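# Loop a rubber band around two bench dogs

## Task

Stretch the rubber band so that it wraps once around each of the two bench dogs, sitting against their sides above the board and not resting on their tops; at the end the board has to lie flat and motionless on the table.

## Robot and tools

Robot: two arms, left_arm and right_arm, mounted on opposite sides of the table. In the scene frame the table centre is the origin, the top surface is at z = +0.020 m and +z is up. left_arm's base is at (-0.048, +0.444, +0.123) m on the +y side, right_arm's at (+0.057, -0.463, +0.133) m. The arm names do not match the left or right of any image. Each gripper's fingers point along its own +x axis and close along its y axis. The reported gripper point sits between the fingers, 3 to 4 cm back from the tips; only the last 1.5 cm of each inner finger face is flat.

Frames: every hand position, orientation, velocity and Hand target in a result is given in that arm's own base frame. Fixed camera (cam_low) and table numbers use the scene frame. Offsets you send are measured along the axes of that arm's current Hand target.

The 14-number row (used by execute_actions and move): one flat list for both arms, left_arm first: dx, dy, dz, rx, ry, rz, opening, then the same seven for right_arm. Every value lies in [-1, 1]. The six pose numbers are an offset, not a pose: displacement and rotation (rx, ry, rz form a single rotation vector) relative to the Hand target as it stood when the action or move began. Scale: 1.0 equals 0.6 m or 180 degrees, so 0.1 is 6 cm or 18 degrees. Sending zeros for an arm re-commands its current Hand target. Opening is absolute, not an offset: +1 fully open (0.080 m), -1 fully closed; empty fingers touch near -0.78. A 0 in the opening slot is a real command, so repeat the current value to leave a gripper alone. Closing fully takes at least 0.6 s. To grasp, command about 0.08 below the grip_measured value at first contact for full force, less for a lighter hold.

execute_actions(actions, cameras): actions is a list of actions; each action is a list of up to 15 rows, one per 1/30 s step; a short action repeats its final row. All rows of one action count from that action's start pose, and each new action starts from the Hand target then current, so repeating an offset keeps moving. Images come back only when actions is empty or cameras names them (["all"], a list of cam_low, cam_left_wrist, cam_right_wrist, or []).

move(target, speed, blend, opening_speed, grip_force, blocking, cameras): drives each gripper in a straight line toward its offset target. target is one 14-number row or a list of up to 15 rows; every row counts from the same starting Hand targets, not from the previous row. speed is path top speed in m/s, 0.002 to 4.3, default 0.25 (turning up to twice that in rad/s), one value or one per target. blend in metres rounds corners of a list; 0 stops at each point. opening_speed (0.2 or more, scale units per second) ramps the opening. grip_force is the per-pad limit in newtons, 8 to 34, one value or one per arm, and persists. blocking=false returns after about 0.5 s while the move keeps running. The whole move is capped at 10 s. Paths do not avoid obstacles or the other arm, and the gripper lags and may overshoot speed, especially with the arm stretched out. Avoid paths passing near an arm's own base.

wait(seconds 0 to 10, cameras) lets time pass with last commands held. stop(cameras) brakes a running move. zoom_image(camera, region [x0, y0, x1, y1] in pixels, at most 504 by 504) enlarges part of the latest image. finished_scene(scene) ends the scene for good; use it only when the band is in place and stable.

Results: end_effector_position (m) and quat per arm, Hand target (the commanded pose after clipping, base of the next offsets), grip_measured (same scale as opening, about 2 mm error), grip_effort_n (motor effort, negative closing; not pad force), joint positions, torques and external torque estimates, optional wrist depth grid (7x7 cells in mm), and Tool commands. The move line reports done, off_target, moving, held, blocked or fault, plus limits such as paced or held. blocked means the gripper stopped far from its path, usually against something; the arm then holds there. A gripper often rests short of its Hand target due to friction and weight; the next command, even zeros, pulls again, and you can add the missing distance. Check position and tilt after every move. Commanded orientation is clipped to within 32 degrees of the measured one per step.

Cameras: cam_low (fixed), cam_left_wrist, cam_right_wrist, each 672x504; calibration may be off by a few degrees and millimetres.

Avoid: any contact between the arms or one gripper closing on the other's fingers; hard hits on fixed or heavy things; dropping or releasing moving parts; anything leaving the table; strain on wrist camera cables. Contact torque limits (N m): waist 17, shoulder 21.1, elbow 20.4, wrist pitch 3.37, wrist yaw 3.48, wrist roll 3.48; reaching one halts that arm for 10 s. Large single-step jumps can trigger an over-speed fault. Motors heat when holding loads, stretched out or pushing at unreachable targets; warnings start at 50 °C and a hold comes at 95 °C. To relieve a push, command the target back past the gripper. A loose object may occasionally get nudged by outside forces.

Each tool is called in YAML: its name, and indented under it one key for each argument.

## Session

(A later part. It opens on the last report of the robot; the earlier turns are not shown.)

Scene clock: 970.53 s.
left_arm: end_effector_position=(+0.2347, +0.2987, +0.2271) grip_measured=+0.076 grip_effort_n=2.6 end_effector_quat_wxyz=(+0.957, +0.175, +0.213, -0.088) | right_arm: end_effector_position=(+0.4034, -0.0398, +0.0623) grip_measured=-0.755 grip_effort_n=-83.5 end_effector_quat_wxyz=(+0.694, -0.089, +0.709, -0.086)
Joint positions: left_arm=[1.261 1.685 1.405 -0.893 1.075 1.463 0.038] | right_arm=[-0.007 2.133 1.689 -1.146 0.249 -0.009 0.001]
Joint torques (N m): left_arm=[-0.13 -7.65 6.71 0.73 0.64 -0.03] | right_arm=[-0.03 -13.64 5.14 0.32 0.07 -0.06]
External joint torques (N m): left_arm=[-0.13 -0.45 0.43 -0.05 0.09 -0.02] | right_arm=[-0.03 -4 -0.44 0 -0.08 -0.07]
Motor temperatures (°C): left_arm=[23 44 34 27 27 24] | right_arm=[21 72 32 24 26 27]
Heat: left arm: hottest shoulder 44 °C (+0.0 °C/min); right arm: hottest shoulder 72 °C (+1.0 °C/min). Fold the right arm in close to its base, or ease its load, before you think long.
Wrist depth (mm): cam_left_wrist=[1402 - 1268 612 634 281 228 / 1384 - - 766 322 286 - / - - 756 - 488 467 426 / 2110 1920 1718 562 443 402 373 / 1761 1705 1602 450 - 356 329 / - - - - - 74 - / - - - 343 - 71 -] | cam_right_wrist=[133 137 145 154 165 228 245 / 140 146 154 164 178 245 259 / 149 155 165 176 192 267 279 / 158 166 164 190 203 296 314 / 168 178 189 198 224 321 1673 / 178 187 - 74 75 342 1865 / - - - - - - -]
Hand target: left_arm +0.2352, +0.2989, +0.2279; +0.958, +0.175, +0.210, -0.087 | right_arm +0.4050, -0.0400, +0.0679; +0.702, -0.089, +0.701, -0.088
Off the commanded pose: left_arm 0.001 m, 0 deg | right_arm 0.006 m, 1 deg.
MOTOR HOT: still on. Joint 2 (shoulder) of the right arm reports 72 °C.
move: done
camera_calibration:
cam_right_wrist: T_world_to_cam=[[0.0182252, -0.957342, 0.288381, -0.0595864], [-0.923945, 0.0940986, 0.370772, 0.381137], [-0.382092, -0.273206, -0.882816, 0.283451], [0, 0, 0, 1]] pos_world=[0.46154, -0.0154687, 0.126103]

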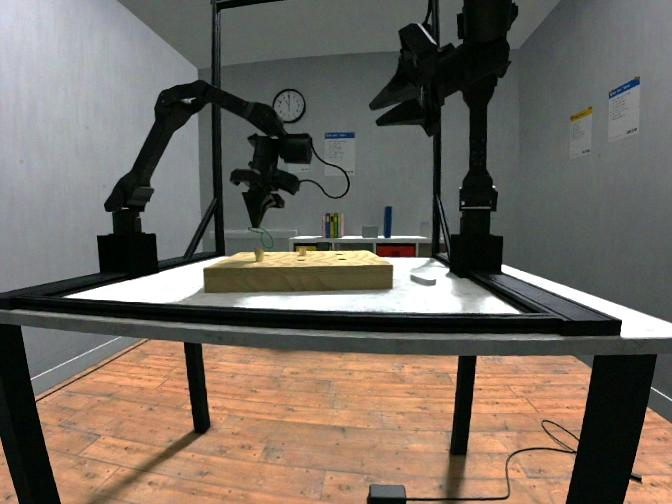

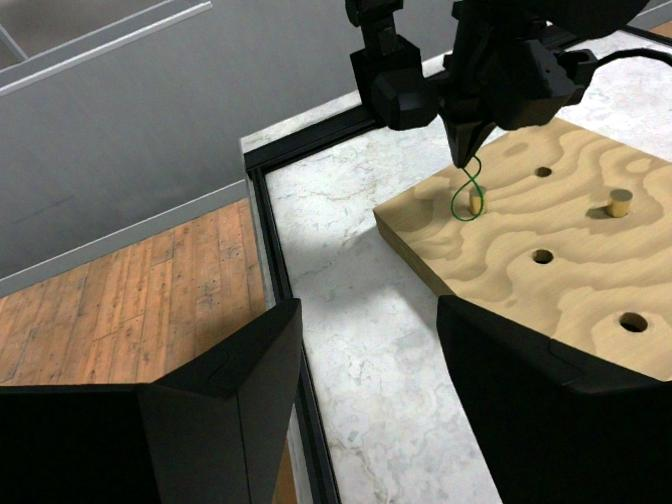

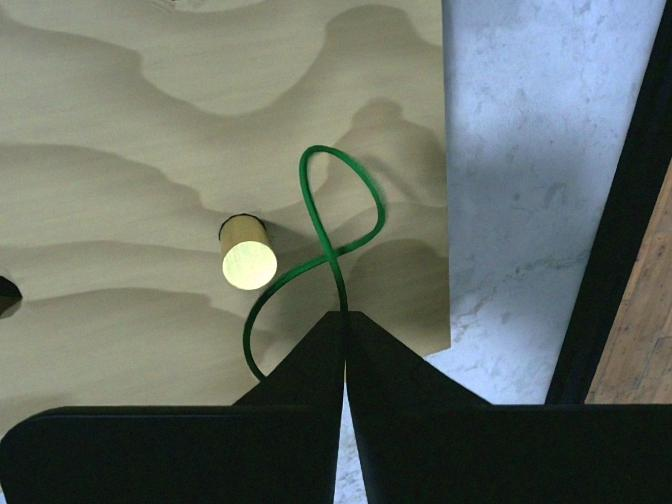

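move:
  target:
    - [0,0,0,0,0,0,0.0761,-0.005,0.0194,-0.0067,0,0,0,-1]
    - [0,0,0,0,0,0,0.0761,0.0305,0.0285,-0.0067,0,0,0,-1]
  speed: 0.1
  cameras: ["cam_right_wrist","cam_low","cam_left_wrist"]

zoom_image:
  camera: "cam_low"
  region: [190, 200, 310, 290]

zoom_image:
  camera: "cam_left_wrist"
  region: [370, 130, 520, 242]

Scene clock: 979.27 s.
left_arm: end_effector_position=(+0.2347, +0.2987, +0.2271) grip_measured=+0.076 grip_effort_n=2.6 end_effector_quat_wxyz=(+0.957, +0.175, +0.213, -0.088) | right_arm: end_effector_position=(+0.4029, -0.0277, +0.0506) grip_measured=-0.755 grip_effort_n=-83.5 end_effector_quat_wxyz=(+0.704, -0.090, +0.699, -0.085)
Joint positions: left_arm=[1.261 1.685 1.405 -0.893 1.075 1.463 0.038] | right_arm=[0.023 2.12 1.621 -1.069 0.249 0.016 0.001]
Joint torques (N m): left_arm=[-0.03 -7.81 6.77 0.74 0.66 -0.03] | right_arm=[0.02 -11.09 3.81 0.42 0.08 0.19]
External joint torques (N m): left_arm=[-0.02 -0.67 0.51 -0.05 0.1 -0.02] | right_arm=[-0.04 -1.66 -1.7 0.07 -0.07 0.18]
Motor temperatures (°C): left_arm=[23 44 34 27 27 24] | right_arm=[21 72 32 24 26 27]
Heat: left arm: hottest shoulder 44 °C (+0.0 °C/min); right arm: hottest shoulder 72 °C (-1.0 °C/min). Fold the right arm in close to its base, or ease its load, before you think long.
Wrist depth (mm): cam_left_wrist=[1490 - 1639 1500 632 292 232 / - - - 761 337 293 559 / - - 1652 - 506 464 424 / 1886 1920 1746 - 445 402 371 / 1806 1652 1567 467 - 358 332 / - - - - - 74 - / - - - 362 - 71 -] | cam_right_wrist=[125 129 137 145 154 218 236 / - 137 145 154 165 234 253 / 138 145 154 164 177 252 269 / 147 154 160 175 191 274 290 / 156 164 173 185 207 301 322 / 165 172 - 74 75 325 1912 / - - - - - - -]
Hand target: left_arm +0.2352, +0.2989, +0.2279; +0.958, +0.175, +0.210, -0.087 | right_arm +0.4010, -0.0280, +0.0460; +0.702, -0.089, +0.701, -0.088
Off the commanded pose: left_arm 0.001 m, 0 deg | right_arm 0.005 m, 1 deg.
MOTOR HOT: still on. Joint 2 (shoulder) of the right arm reports 72 °C.
move: done
camera_calibration:
cam_right_wrist: T_world_to_cam=[[0.0162716, -0.957254, 0.288791, -0.0438145], [-0.934445, 0.0882015, 0.345011, 0.389159], [-0.355734, -0.275474, -0.893066, 0.266105], [0, 0, 0, 1]] pos_world=[0.459023, -0.00296093, 0.116039]

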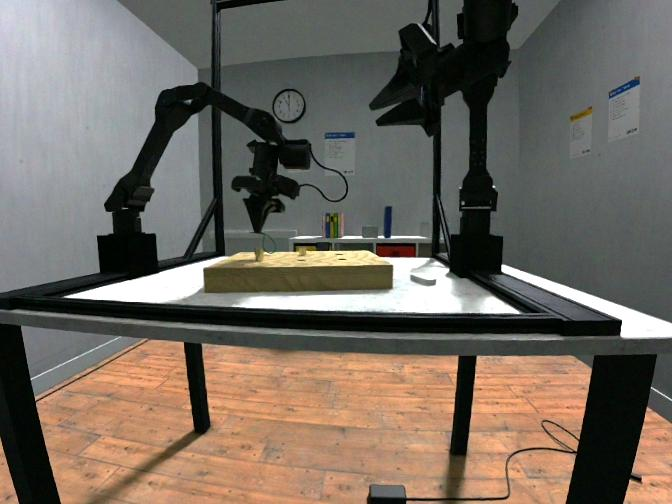

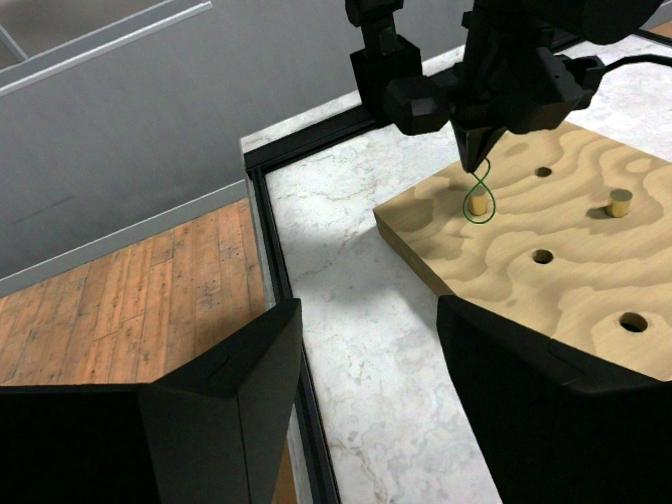

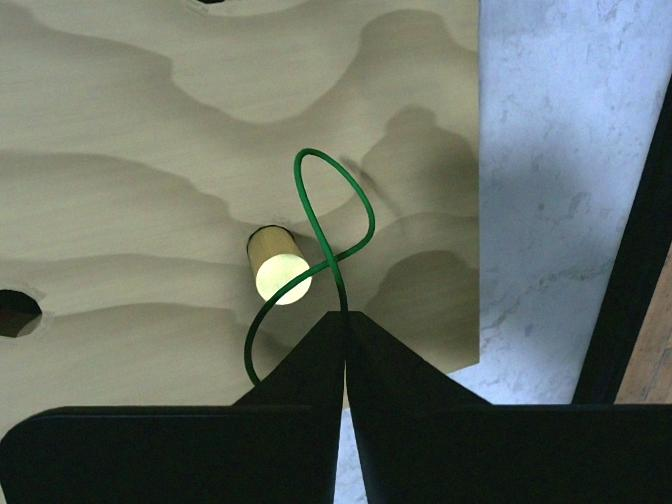

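Scaled by 4.200 from the camera's 672x504 image, which has a finer 960x720 frame.

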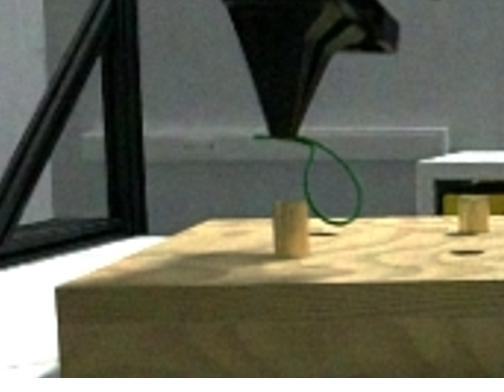

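Scaled by 3.360 from the camera's 672x504 image, which has a finer 960x720 frame.

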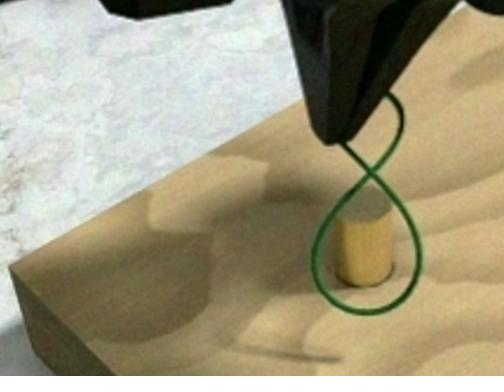

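move:
  target:
    - [0,0,0,0,0,0,0.0761,0,0,-0.045,0,0,0,-1]
    - [0,0,0,0,0,0,0.0761,0.025,0.006,-0.06,0,0,0,-1]
  speed: 0.1
  cameras: ["cam_right_wrist","cam_low","cam_left_wrist"]

zoom_image:
  camera: "cam_low"
  region: [190, 200, 310, 290]

zoom_image:
  camera: "cam_left_wrist"
  region: [370, 130, 520, 242]

Scene clock: 985.27 s.
left_arm: end_effector_position=(+0.2347, +0.2987, +0.2271) grip_measured=+0.076 grip_effort_n=2.6 end_effector_quat_wxyz=(+0.957, +0.175, +0.213, -0.088) | right_arm: end_effector_position=(+0.3661, -0.0285, +0.0282) grip_measured=-0.755 grip_effort_n=-83.5 end_effector_quat_wxyz=(+0.698, -0.090, +0.706, -0.085)
Joint positions: left_arm=[1.261 1.685 1.405 -0.893 1.075 1.463 0.038] | right_arm=[0.023 2.028 1.386 -0.945 0.249 0.018 0.001]
Joint torques (N m): left_arm=[0.04 -7.76 6.79 0.71 0.62 -0.03] | right_arm=[0.28 -12.16 3.69 0.42 0.07 0.2]
External joint torques (N m): left_arm=[0.04 -0.68 0.56 -0.08 0.08 -0.02] | right_arm=[0.34 -3.56 -1.58 0.09 -0.09 0.19]
Motor temperatures (°C): left_arm=[23 44 34 27 27 24] | right_arm=[21 73 32 24 26 27]
Heat: left arm: hottest shoulder 44 °C (+0.0 °C/min); right arm: hottest shoulder 73 °C (-3.0 °C/min). Fold the right arm in close to its base, or ease its load, before you think long.
Wrist depth (mm): cam_left_wrist=[1440 1261 1490 1590 632 279 265 / 1614 - 1718 742 370 330 506 / 1652 1886 1776 - 492 464 425 / 2029 1902 1791 - 444 400 371 / 1791 1626 1511 - - 359 328 / - - - 390 - 74 - / - - - 344 - 71 -] | cam_right_wrist=[- 112 118 125 133 193 211 / 114 118 125 133 143 154 228 / 121 125 129 142 154 222 248 / 128 133 142 154 166 239 268 / 136 143 151 160 181 272 290 / 144 151 - 74 75 299 313 / - - - - - - -]
Hand target: left_arm +0.2352, +0.2989, +0.2279; +0.958, +0.175, +0.210, -0.087 | right_arm +0.3650, -0.0283, +0.0305; +0.702, -0.089, +0.701, -0.088
Off the commanded pose: left_arm 0.001 m, 0 deg | right_arm 0.003 m, 1 deg.
MOTOR HOT: still on. Joint 2 (shoulder) of the right arm reports 73 °C.
move: done
camera_calibration:
cam_right_wrist: T_world_to_cam=[[0.0202103, -0.957162, 0.288848, -0.0391002], [-0.927823, 0.0896766, 0.362082, 0.359658], [-0.372474, -0.275317, -0.886264, 0.238696], [0, 0, 0, 1]] pos_world=[0.423397, -0.00396112, 0.0926154]

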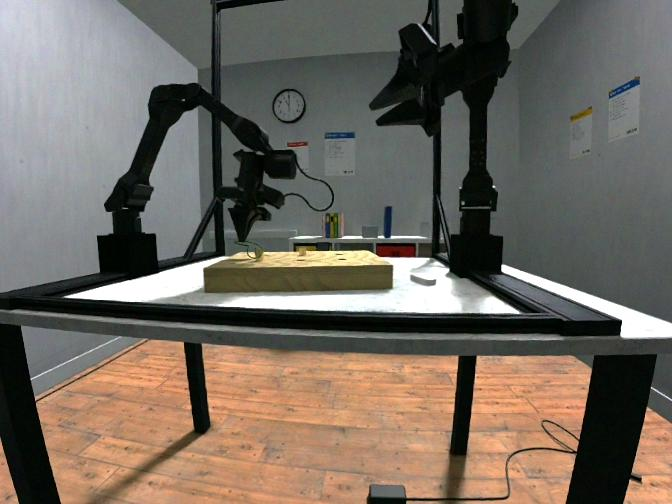

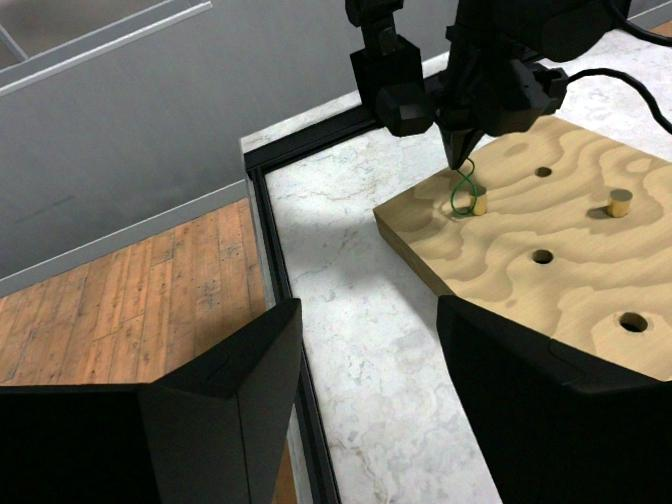

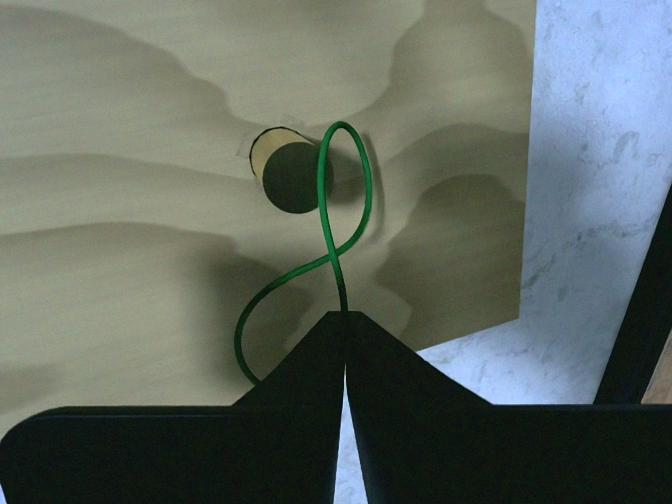

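Scaled by 4.200 from the camera's 672x504 image, which has a finer 960x720 frame.

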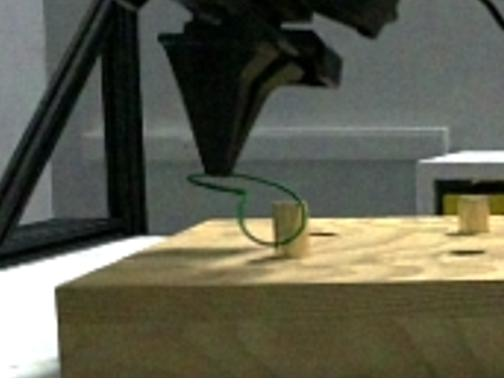

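Scaled by 3.360 from the camera's 672x504 image, which has a finer 960x720 frame.

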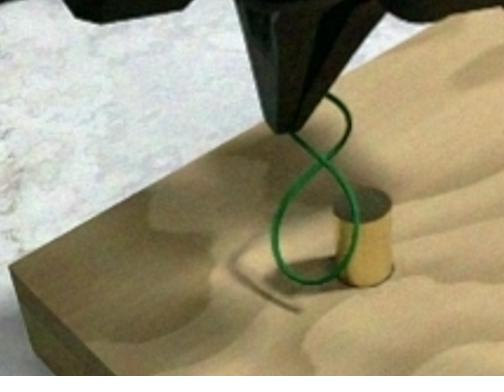

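move:
  target:
    - [0,0,0,0,0,0,0.0761,-0.045,-0.0117,0,0,0,0,-1]
    - [0,0,0,0,0,0,0.0761,-0.052,0.0142,0.005,0,0,0,-1]
    - [0,0,0,0,0,0,0.0761,-0.0067,0.026,0.005,0,0,0,-1]
  speed: 0.1
  cameras: ["cam_right_wrist","cam_low","cam_left_wrist"]

zoom_image:
  camera: "cam_low"
  region: [190, 200, 310, 290]

zoom_image:
  camera: "cam_left_wrist"
  region: [370, 130, 520, 242]

Scene clock: 991.40 s.
left_arm: end_effector_position=(+0.2347, +0.2987, +0.2271) grip_measured=+0.076 grip_effort_n=2.6 end_effector_quat_wxyz=(+0.957, +0.175, +0.213, -0.088) | right_arm: end_effector_position=(+0.3700, -0.0110, +0.0364) grip_measured=-0.755 grip_effort_n=-83.5 end_effector_quat_wxyz=(+0.706, -0.090, +0.698, -0.084)
Joint positions: left_arm=[1.261 1.685 1.405 -0.893 1.075 1.463 0.038] | right_arm=[0.07 2.019 1.408 -0.965 0.247 0.062 0.001]
Joint torques (N m): left_arm=[-0.07 -7.69 6.74 0.71 0.62 -0.04] | right_arm=[-0.15 -9.27 4.02 0.44 0.12 0.21]
External joint torques (N m): left_arm=[-0.11 -0.49 0.43 -0.09 0.07 -0.03] | right_arm=[-0.15 -0.62 -1.32 0.11 -0.03 0.2]
Motor temperatures (°C): left_arm=[23 44 34 27 27 24] | right_arm=[21 73 32 24 26 27]
Heat: left arm: hottest shoulder 44 °C (+0.0 °C/min); right arm: hottest shoulder 73 °C (-5.1 °C/min). Fold the right arm in close to its base, or ease its load, before you think long.
Wrist depth (mm): cam_left_wrist=[1420 1544 - 640 623 325 268 / - - - 795 364 344 - / - 1402 764 662 497 465 424 / 1837 1853 1991 - 440 401 371 / 1806 1652 - - - 355 328 / - - - - 374 74 - / - - - 364 344 71 -] | cam_right_wrist=[- 119 126 134 143 154 223 / 122 126 134 143 152 164 238 / 128 134 142 126 162 177 259 / 137 141 151 161 176 194 282 / 144 152 161 169 190 282 301 / 151 158 - 74 75 304 322 / - - - - - - -]
Hand target: left_arm +0.2352, +0.2989, +0.2279; +0.958, +0.175, +0.210, -0.087 | right_arm +0.3680, -0.0122, +0.0305; +0.702, -0.089, +0.701, -0.088
Off the commanded pose: left_arm 0.001 m, 0 deg | right_arm 0.006 m, 1 deg.
MOTOR HOT: still on. Joint 2 (shoulder) of the right arm reports 73 °C.
move: done
camera_calibration:
cam_right_wrist: T_world_to_cam=[[0.0171921, -0.95771, 0.287222, -0.0236007], [-0.935781, 0.0857666, 0.341993, 0.36236], [-0.352164, -0.274656, -0.894732, 0.245091], [0, 0, 0, 1]] pos_world=[0.425808, 0.0136348, 0.102145]

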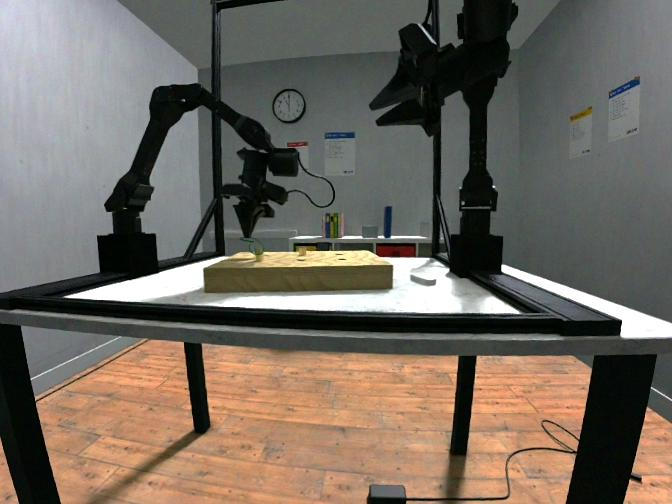

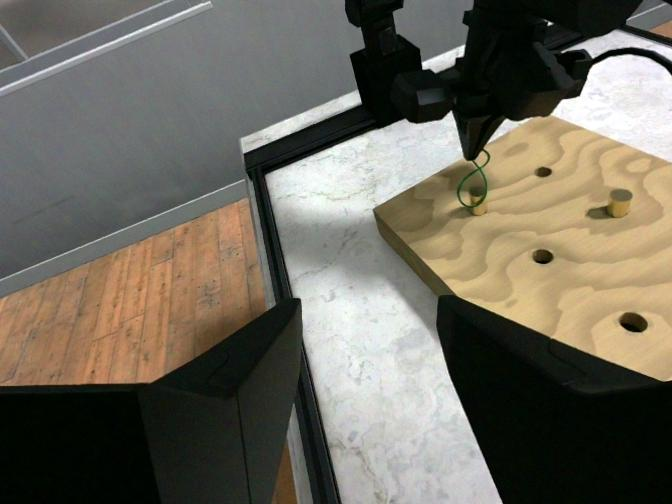

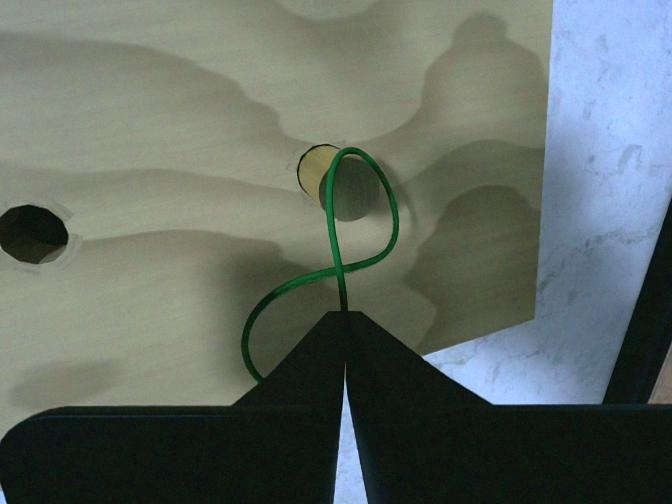

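Scaled by 4.200 from the camera's 672x504 image, which has a finer 960x720 frame.

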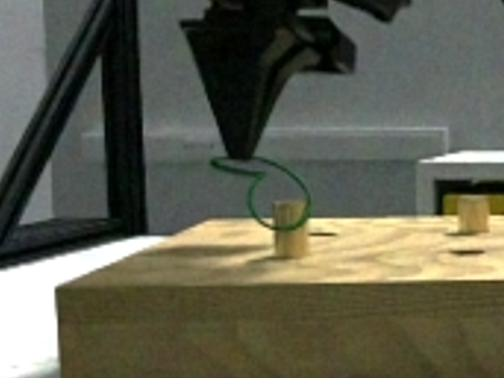

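Scaled by 3.360 from the camera's 672x504 image, which has a finer 960x720 frame.

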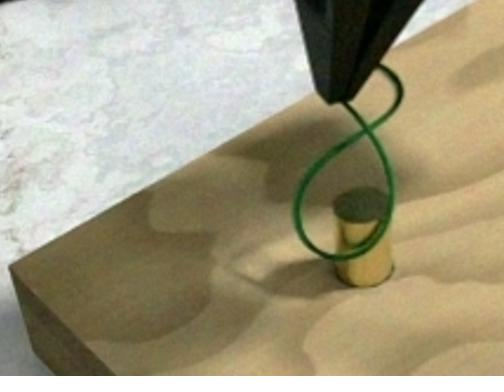

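move:
  target:
    - [0,0,0,0,0,0,0.0761,0.04,0.013,-0.02,0,0,0,-1]
  speed: 0.08
  cameras: ["cam_right_wrist","cam_low","cam_left_wrist"]

zoom_image:
  camera: "cam_low"
  region: [190, 200, 310, 290]

zoom_image:
  camera: "cam_left_wrist"
  region: [370, 130, 520, 242]

Scene clock: 994.67 s.
left_arm: end_effector_position=(+0.2347, +0.2987, +0.2271) grip_measured=+0.076 grip_effort_n=2.6 end_effector_quat_wxyz=(+0.957, +0.175, +0.213, -0.088) | right_arm: end_effector_position=(+0.3591, -0.0110, +0.0117) grip_measured=-0.755 grip_effort_n=-83.5 end_effector_quat_wxyz=(+0.706, -0.089, +0.697, -0.085)
Joint positions: left_arm=[1.261 1.685 1.405 -0.893 1.075 1.463 0.038] | right_arm=[0.072 2.019 1.3 -0.856 0.247 0.068 0.001]
Joint torques (N m): left_arm=[0.04 -7.69 6.72 0.74 0.64 -0.05] | right_arm=[0.35 -8.94 3.49 0.42 0.11 0.19]
External joint torques (N m): left_arm=[0.04 -0.59 0.51 -0.04 0.09 -0.03] | right_arm=[0.35 -0.47 -1.7 0.06 -0.05 0.18]
Motor temperatures (°C): left_arm=[23 44 34 27 27 24] | right_arm=[21 73 32 24 26 27]
Heat: left arm: hottest shoulder 44 °C (+0.0 °C/min); right arm: hottest shoulder 73 °C (-6.0 °C/min). Fold the right arm in close to its base, or ease its load, before you think long.
Wrist depth (mm): cam_left_wrist=[- 1678 1500 605 656 307 278 / - - - 720 393 350 - / 1732 - - - 488 466 424 / 1955 1937 1761 546 440 401 372 / 1821 1652 1533 436 - 354 331 / - - - - - 74 - / - - - 360 - 71 -] | cam_right_wrist=[- 100 105 112 120 128 194 / - 105 111 117 126 137 209 / 107 111 119 120 137 148 227 / 114 118 126 134 147 160 248 / 121 126 134 141 158 171 274 / - 131 - 74 75 266 291 / - - - - - - -]
Hand target: left_arm +0.2352, +0.2989, +0.2279; +0.958, +0.175, +0.210, -0.087 | right_arm +0.3560, -0.0106, +0.0054; +0.702, -0.089, +0.701, -0.088
Off the commanded pose: left_arm 0.001 m, 0 deg | right_arm 0.007 m, 1 deg.
MOTOR HOT: still on. Joint 2 (shoulder) of the right arm reports 73 °C.
move: done
camera_calibration:
cam_right_wrist: T_world_to_cam=[[0.0127982, -0.957806, 0.287131, -0.0146178], [-0.936435, 0.089206, 0.339311, 0.361007], [-0.350608, -0.273222, -0.895781, 0.218631], [0, 0, 0, 1]] pos_world=[0.414901, 0.0135297, 0.0775489]

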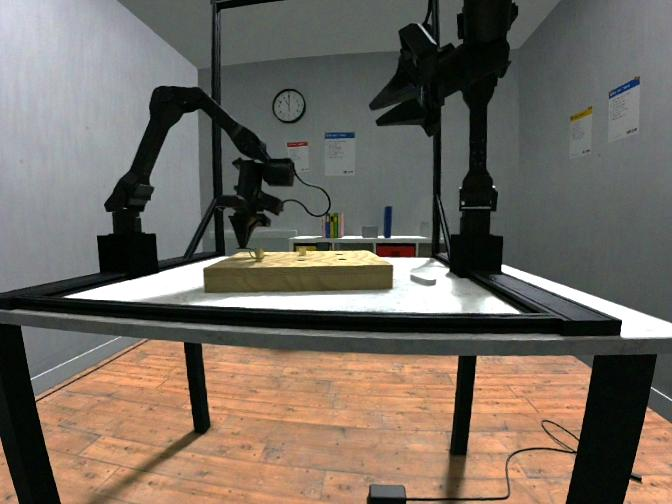

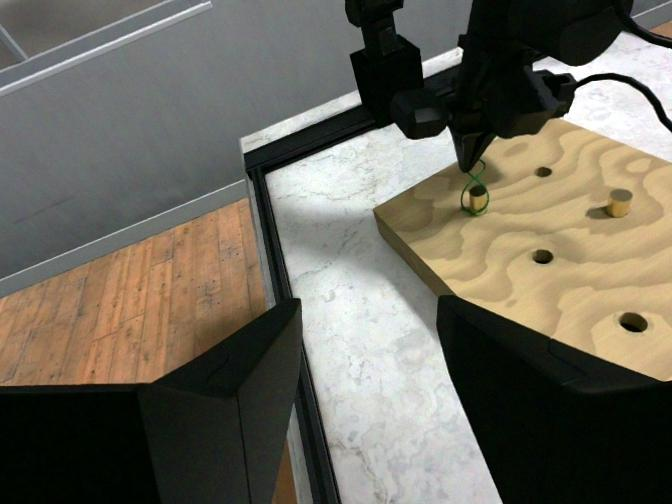

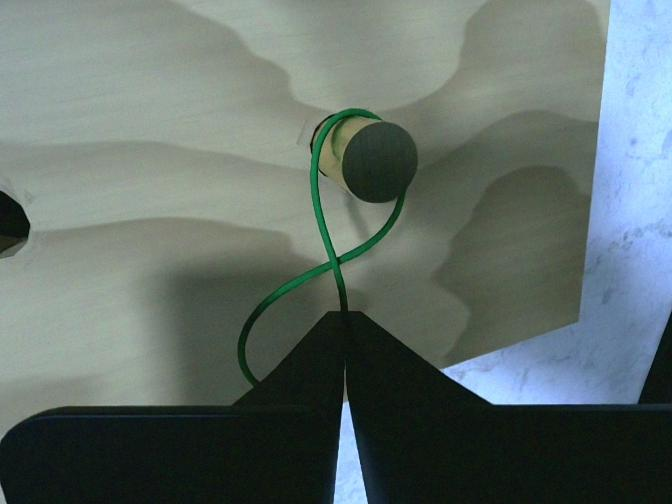

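Scaled by 4.200 from the camera's 672x504 image, which has a finer 960x720 frame.

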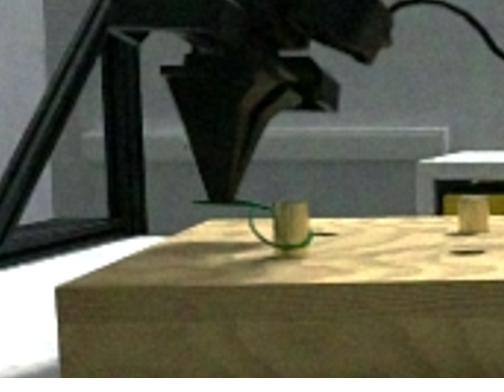

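Scaled by 3.360 from the camera's 672x504 image, which has a finer 960x720 frame.

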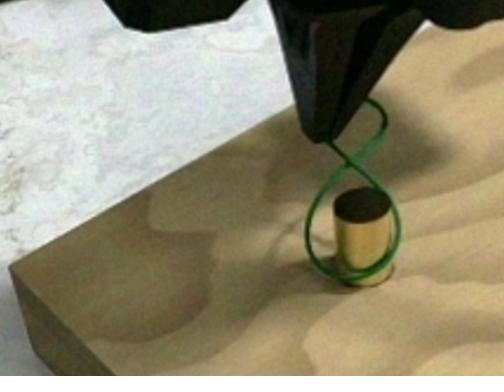

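move:
  target:
    - [0,0,0,0,0,0,0.0761,-0.03,-0.012,0,0,0,0.08,-1]
  speed: 0.08
  cameras: ["cam_right_wrist"]

move:
  target:
    - [0,0,0,0,0,0,0.0761,0,0,0,-0.5,0,0,-1]
  speed: 0.5
  cameras: ["cam_right_wrist","cam_low","cam_left_wrist"]

zoom_image:
  camera: "cam_left_wrist"
  region: [370, 130, 520, 242]

zoom_image:
  camera: "cam_low"
  region: [190, 200, 310, 290]

Scene clock: 1015.73 s.
left_arm: end_effector_position=(+0.2347, +0.2987, +0.2271) grip_measured=+0.076 grip_effort_n=2.1 end_effector_quat_wxyz=(+0.957, +0.175, +0.213, -0.088) | right_arm: end_effector_position=(+0.3501, -0.0132, +0.0169) grip_measured=-0.755 grip_effort_n=-83.5 end_effector_quat_wxyz=(+0.697, +0.000, +0.717, -0.004)
Joint positions: left_arm=[1.261 1.685 1.405 -0.893 1.075 1.463 0.038] | right_arm=[-0.035 1.997 1.31 -0.913 0.006 -0.03 0.001]
Joint torques (N m): left_arm=[0.02 -7.78 6.69 0.7 0.64 -0.02] | right_arm=[-0.23 -11.77 6.41 -0.19 -0.1 -0.07]
External joint torques (N m): left_arm=[0.02 -0.67 0.49 -0.07 0.09 0] | right_arm=[-0.22 -3.51 1.28 -0.49 -0.1 -0.07]
Motor temperatures (°C): left_arm=[23 44 34 27 27 24] | right_arm=[21 72 32 24 26 27]
Heat: left arm: hottest shoulder 44 °C (+0.0 °C/min); right arm: hottest shoulder 72 °C (-1.0 °C/min). Fold the right arm in close to its base, or ease its load, before you think long.
Wrist depth (mm): cam_left_wrist=[- 1469 1776 636 367 274 683 / - - - 742 396 353 574 / 1746 1869 715 745 500 462 421 / 2089 1937 1761 558 441 402 371 / 1746 1639 1544 - - 354 330 / - - - 405 373 74 - / - - - 369 350 71 -] | cam_right_wrist=[111 111 113 113 114 115 116 / 118 119 120 120 96 123 124 / 137 127 128 128 130 132 133 / 136 136 137 141 141 142 144 / 147 148 149 147 152 154 156 / 157 158 - 74 75 232 234 / - - - - - - -]
Hand target: left_arm +0.2352, +0.2989, +0.2279; +0.958, +0.175, +0.210, -0.087 | right_arm +0.3560, -0.0131, +0.0246; +0.707, +0.000, +0.707, +0.001
Off the commanded pose: left_arm 0.001 m, 0 deg | right_arm 0.010 m, 2 deg.
MOTOR HOT: still on. Joint 2 (shoulder) of the right arm reports 72 °C.
move: off_target (right_arm)
camera_calibration:
cam_right_wrist: T_world_to_cam=[[0.00712486, -0.998752, 0.0494293, -0.0127309], [-0.920574, 0.0127522, 0.39036, 0.343485], [-0.390503, -0.0482846, -0.919334, 0.236831], [0, 0, 0, 1]] pos_world=[0.408777, -0.00565989, 0.0842734]
Images, in order (width x height): cam_right_wrist 672x504.

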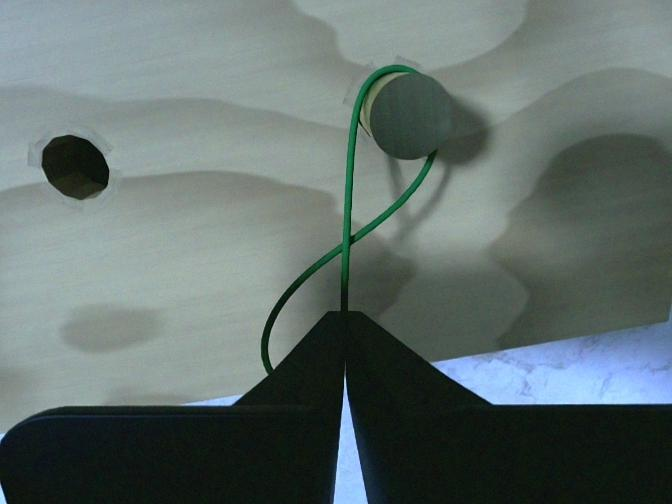

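Scene clock: 1018.13 s.
left_arm: end_effector_position=(+0.2347, +0.2987, +0.2271) grip_measured=+0.076 grip_effort_n=2.6 end_effector_quat_wxyz=(+0.957, +0.175, +0.213, -0.088) | right_arm: end_effector_position=(+0.3503, -0.0132, +0.0171) grip_measured=-0.755 grip_effort_n=-83.5 end_effector_quat_wxyz=(+0.493, -0.493, +0.510, +0.504)
Joint positions: left_arm=[1.261 1.685 1.405 -0.893 1.075 1.463 0.038] | right_arm=[-0.035 1.997 1.311 -0.913 0.006 -1.599 0.001]
Joint torques (N m): left_arm=[-0.02 -7.69 6.74 0.71 0.61 -0.03] | right_arm=[-0.23 -11.69 6.23 -0.25 -0.15 -0.19]
External joint torques (N m): left_arm=[-0.06 -0.6 0.55 -0.06 0.06 -0.02] | right_arm=[-0.23 -3.45 1.15 -0.49 -0.1 -0.19]
Motor temperatures (°C): left_arm=[23 44 34 27 27 24] | right_arm=[21 72 32 24 26 27]
Heat: left arm: hottest shoulder 44 °C (+0.0 °C/min); right arm: hottest shoulder 72 °C (-1.0 °C/min). Fold the right arm in close to its base, or ease its load, before you think long.
Wrist depth (mm): cam_left_wrist=[- - - 605 359 273 710 / - - - 772 430 365 552 / 1678 - 727 - 493 458 426 / 1991 1937 1718 559 442 401 374 / 1732 1678 1544 430 - 358 329 / - - - 435 - 74 - / - - - 353 343 71 -] | cam_right_wrist=[168 123 120 120 120 117 116 / 177 175 127 125 124 123 122 / 187 187 134 132 131 130 129 / 200 198 142 141 139 138 137 / 210 210 151 110 146 142 145 / - 224 - 74 75 121 153 / - - - - - - -]
Hand target: left_arm +0.2352, +0.2989, +0.2279; +0.958, +0.175, +0.210, -0.087 | right_arm +0.3560, -0.0131, +0.0246; +0.500, -0.500, +0.500, +0.500
Off the commanded pose: left_arm 0.001 m, 0 deg | right_arm 0.009 m, 2 deg.
MOTOR HOT: still on. Joint 2 (shoulder) of the right arm reports 72 °C.
move: off_target (right_arm)
camera_calibration:
cam_right_wrist: T_world_to_cam=[[0.999857, 0.00439426, 0.0163407, -0.346747], [-0.0019418, -0.929516, 0.368776, 0.00974004], [0.0168094, -0.368755, -0.929375, 0.0903148], [0, 0, 0, 1]] pos_world=[0.345199, 0.0438812, 0.0860105]

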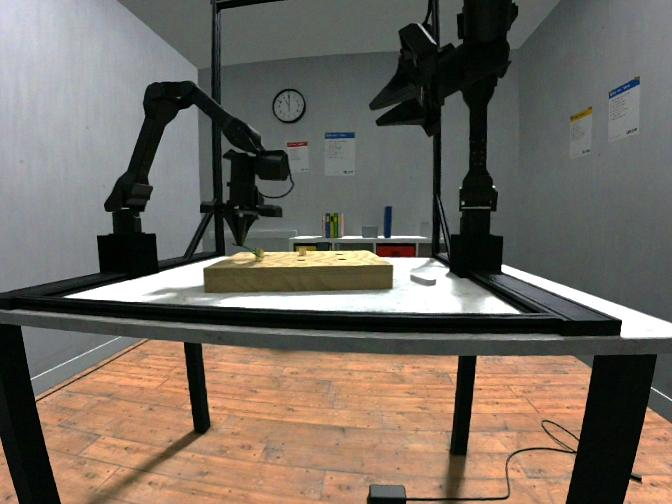

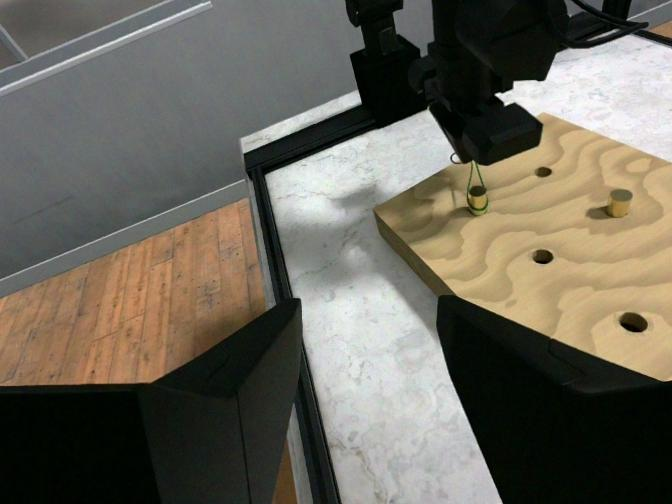

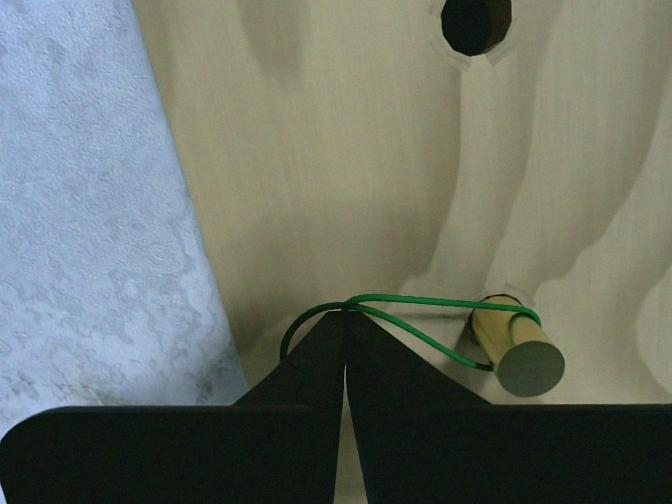

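Scaled by 3.360 from the camera's 672x504 image, which has a finer 960x720 frame.

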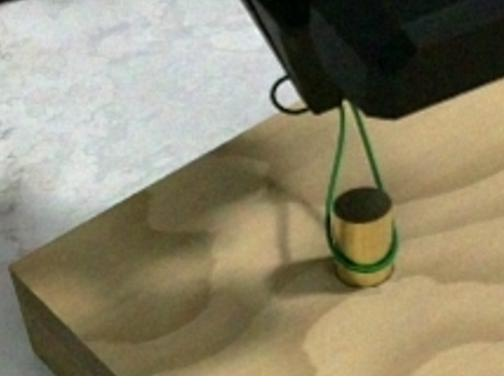

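Scaled by 4.200 from the camera's 672x504 image, which has a finer 960x720 frame.

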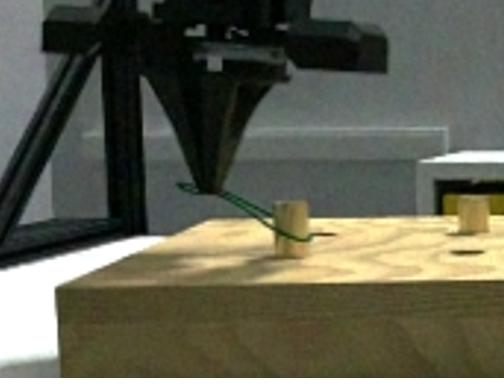

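zoom_image:
  camera: "cam_right_wrist"
  region: [260, 270, 400, 375]

Scaled by 3.600 from the camera's 672x504 image, which has a finer 960x720 frame.

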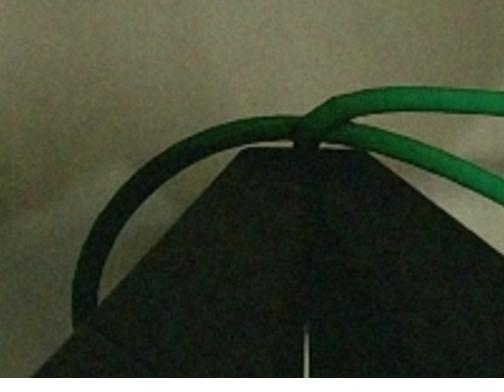

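move:
  target:
    - [0,0,0,0,0,0,0.0761,0.025,0.06,0,0,0,-0.333,-1]
  speed: 0.25
  cameras: ["cam_right_wrist","cam_low","cam_left_wrist"]

zoom_image:
  camera: "cam_left_wrist"
  region: [370, 130, 520, 242]

zoom_image:
  camera: "cam_low"
  region: [190, 200, 310, 290]

Scene clock: 1035.57 s.
left_arm: end_effector_position=(+0.2347, +0.2987, +0.2271) grip_measured=+0.076 grip_effort_n=2.6 end_effector_quat_wxyz=(+0.957, +0.175, +0.213, -0.088) | right_arm: end_effector_position=(+0.3221, -0.0135, +0.0116) grip_measured=-0.755 grip_effort_n=-83.5 end_effector_quat_wxyz=(+0.680, -0.686, +0.183, +0.182)
Joint positions: left_arm=[1.261 1.685 1.405 -0.893 1.075 1.463 0.038] | right_arm=[-0.067 1.746 0.206 1.017 -0.054 -1.612 0.001]
Joint torques (N m): left_arm=[-0.13 -7.77 6.78 0.74 0.63 0] | right_arm=[-0.22 -4.6 1.89 2.29 -0.17 0.18]
External joint torques (N m): left_arm=[-0.12 -0.64 0.56 -0.03 0.08 0.02] | right_arm=[-0.2 -0.16 -1.22 0.7 -0.13 0.13]
Motor temperatures (°C): left_arm=[23 44 34 27 27 24] | right_arm=[21 74 33 24 26 27]
Heat: left arm: hottest shoulder 44 °C (+0.0 °C/min); right arm: hottest shoulder 74 °C (+3.0 °C/min). Fold the right arm in close to its base, or ease its load, before you think long.
Wrist depth (mm): cam_left_wrist=[- - - 664 462 710 1869 / - 1402 1718 710 463 516 592 / 1614 2110 1718 - 492 465 425 / 1806 2049 1705 - 443 403 373 / 1776 1665 - - - 356 330 / - - - - - 74 - / - - - 359 339 71 -] | cam_right_wrist=[- 96 119 165 259 - 483 / - 100 126 174 279 1559 511 / - 104 132 182 296 1962 - / - 105 140 182 309 - - / - 111 142 160 537 - - / - 115 - 74 - - - / - - - - - - -]
Hand target: left_arm +0.2352, +0.2989, +0.2279; +0.958, +0.175, +0.210, -0.087 | right_arm +0.3199, -0.0131, +0.0096; +0.683, -0.683, +0.183, +0.184
Off the commanded pose: left_arm 0.001 m, 0 deg | right_arm 0.003 m, 1 deg.
MOTOR HOT: still on. Joint 2 (shoulder) of the right arm reports 74 °C.
move: done
camera_calibration:
cam_right_wrist: T_world_to_cam=[[0.459801, 0.0184039, 0.887831, -0.154335], [-0.318207, -0.929979, 0.184074, 0.115506], [0.829052, -0.367152, -0.421749, -0.1819], [0, 0, 0, 1]] pos_world=[0.258523, 0.0434738, 0.0390455]

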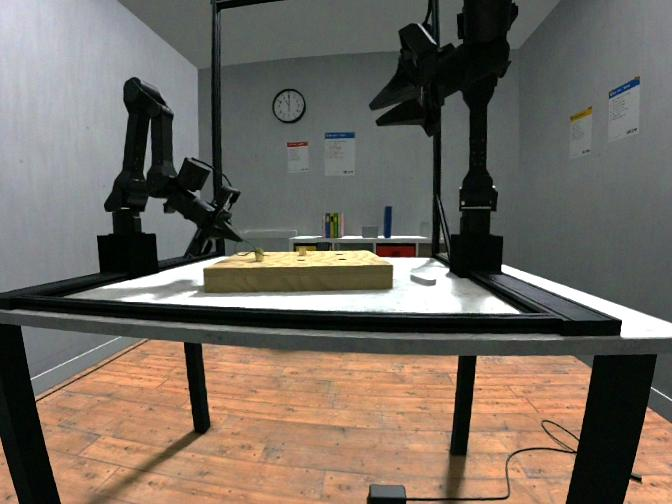

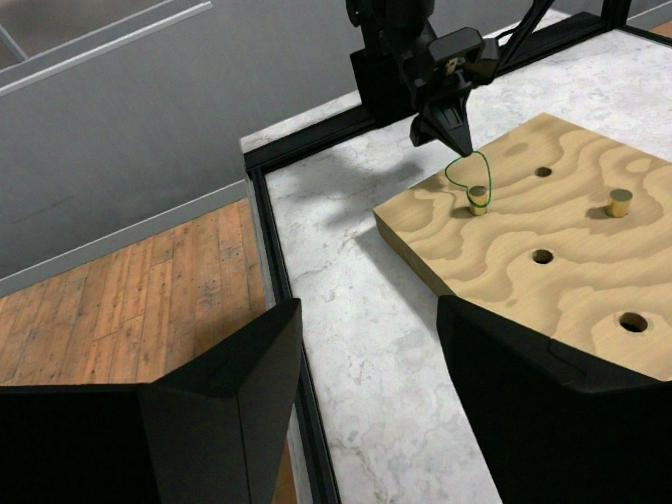

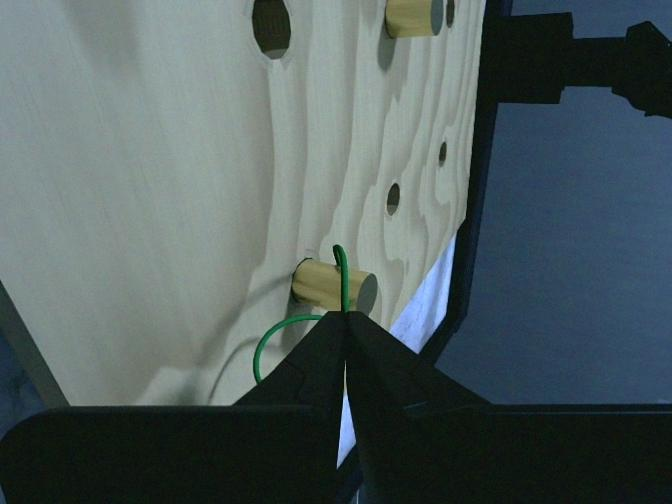

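Scaled by 3.360 from the camera's 672x504 image, which has a finer 960x720 frame.

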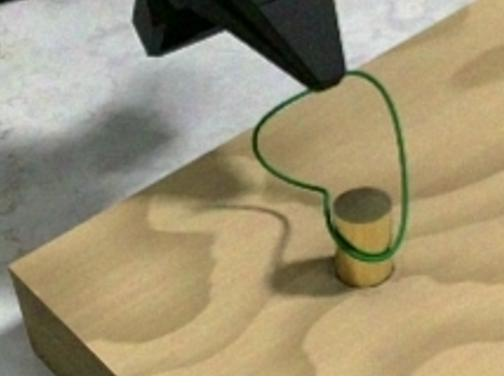

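Scaled by 4.200 from the camera's 672x504 image, which has a finer 960x720 frame.

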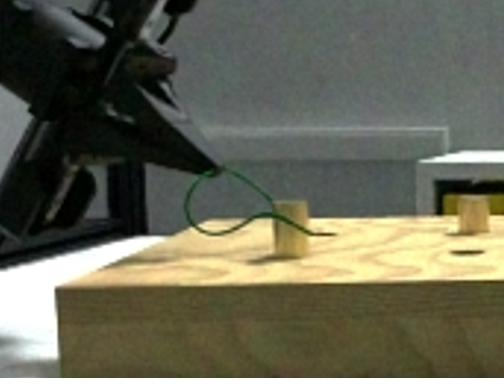

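move:
  target:
    - [0,0,0,0,0,0,0.0761,0.0403,-0.0137,0,0,0,0.3333,-1]
  speed: 0.25
  cameras: ["cam_right_wrist","cam_left_wrist"]

zoom_image:
  camera: "cam_left_wrist"
  region: [370, 130, 520, 242]

Scene clock: 1051.50 s.
left_arm: end_effector_position=(+0.2347, +0.2987, +0.2271) grip_measured=+0.076 grip_effort_n=2.6 end_effector_quat_wxyz=(+0.957, +0.175, +0.213, -0.088) | right_arm: end_effector_position=(+0.3418, -0.0142, +0.0059) grip_measured=-0.755 grip_effort_n=-83.5 end_effector_quat_wxyz=(+0.500, -0.499, +0.501, +0.499)
Joint positions: left_arm=[1.261 1.685 1.405 -0.893 1.075 1.463 0.038] | right_arm=[-0.041 1.967 1.218 -0.822 0.002 -1.608 0.001]
Joint torques (N m): left_arm=[-0.06 -7.69 6.82 0.73 0.64 -0.03] | right_arm=[0.4 -8.15 6.1 -0.26 -0.01 0.09]
External joint torques (N m): left_arm=[-0.06 -0.6 0.63 -0.04 0.09 -0.02] | right_arm=[0.44 -0.19 1.12 -0.53 0.04 0.09]
Motor temperatures (°C): left_arm=[23 44 34 27 27 24] | right_arm=[21 66 32 27 26 27]
Heat: left arm: hottest shoulder 44 °C (+0.0 °C/min); right arm: hottest shoulder 66 °C (-7.1 °C/min). Fold the right arm in close to its base, or ease its load, before you think long.
Wrist depth (mm): cam_left_wrist=[- - 1544 670 358 283 715 / - - 1626 766 401 371 - / 1705 - 1955 - 484 453 424 / 1991 1955 1705 - 443 403 369 / 1806 1665 1567 475 - 356 330 / - - - - - 74 - / - - - 347 - 71 -] | cam_right_wrist=[156 112 110 109 109 111 108 / 165 162 117 117 115 115 115 / 174 174 122 122 121 121 120 / 187 184 129 129 128 128 128 / 197 195 138 134 135 133 136 / 207 206 - 74 75 111 141 / - - - - - - -]
Hand target: left_arm +0.2352, +0.2989, +0.2279; +0.958, +0.175, +0.210, -0.087 | right_arm +0.3450, -0.0130, +0.0046; +0.500, -0.500, +0.500, +0.501
Off the commanded pose: left_arm 0.001 m, 0 deg | right_arm 0.004 m, 0 deg.
MOTOR HOT: still on. Joint 2 (shoulder) of the right arm reports 66 °C.
move: done
camera_calibration:
cam_right_wrist: T_world_to_cam=[[0.999018, 0.00772705, 0.0436378, -0.337752], [-0.0087502, -0.930904, 0.365159, 0.0152898], [0.0434443, -0.365182, -0.929922, 0.0707105], [0, 0, 0, 1]] pos_world=[0.334482, 0.0426653, 0.0749109]
Images, in order (width x height): cam_left_wrist 672x504, cam_right_wrist 672x504.

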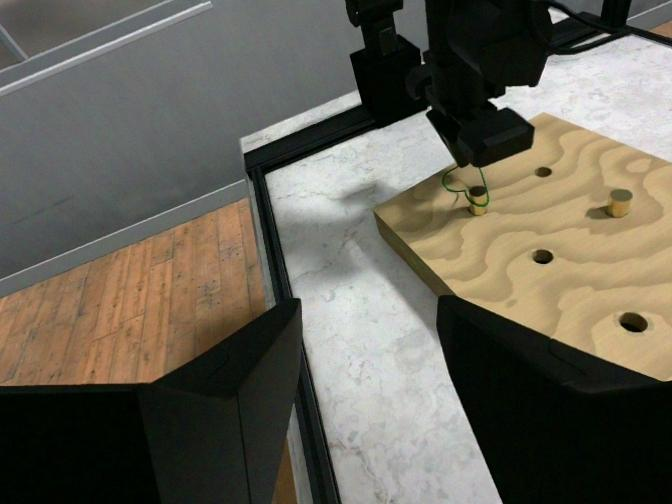

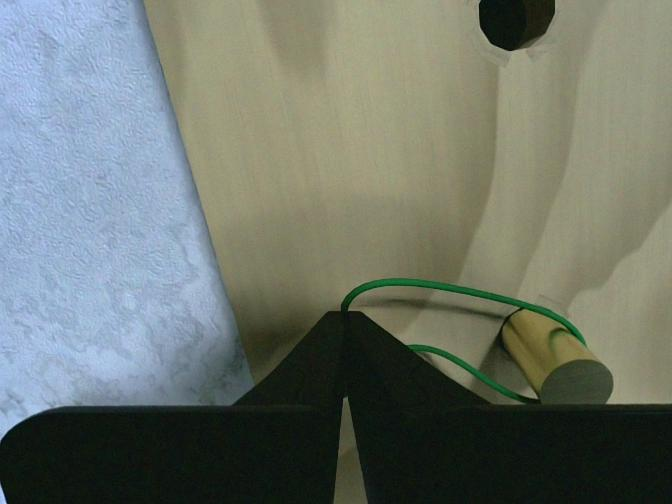

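Scaled by 3.360 from the camera's 672x504 image, which has a finer 960x720 frame.

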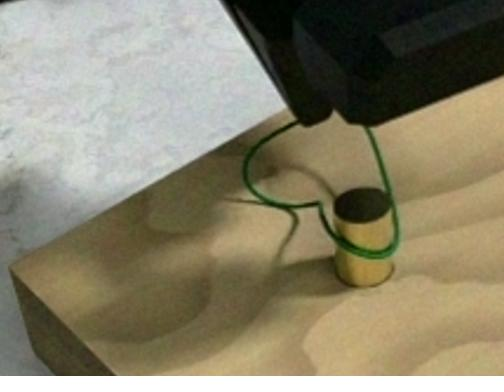

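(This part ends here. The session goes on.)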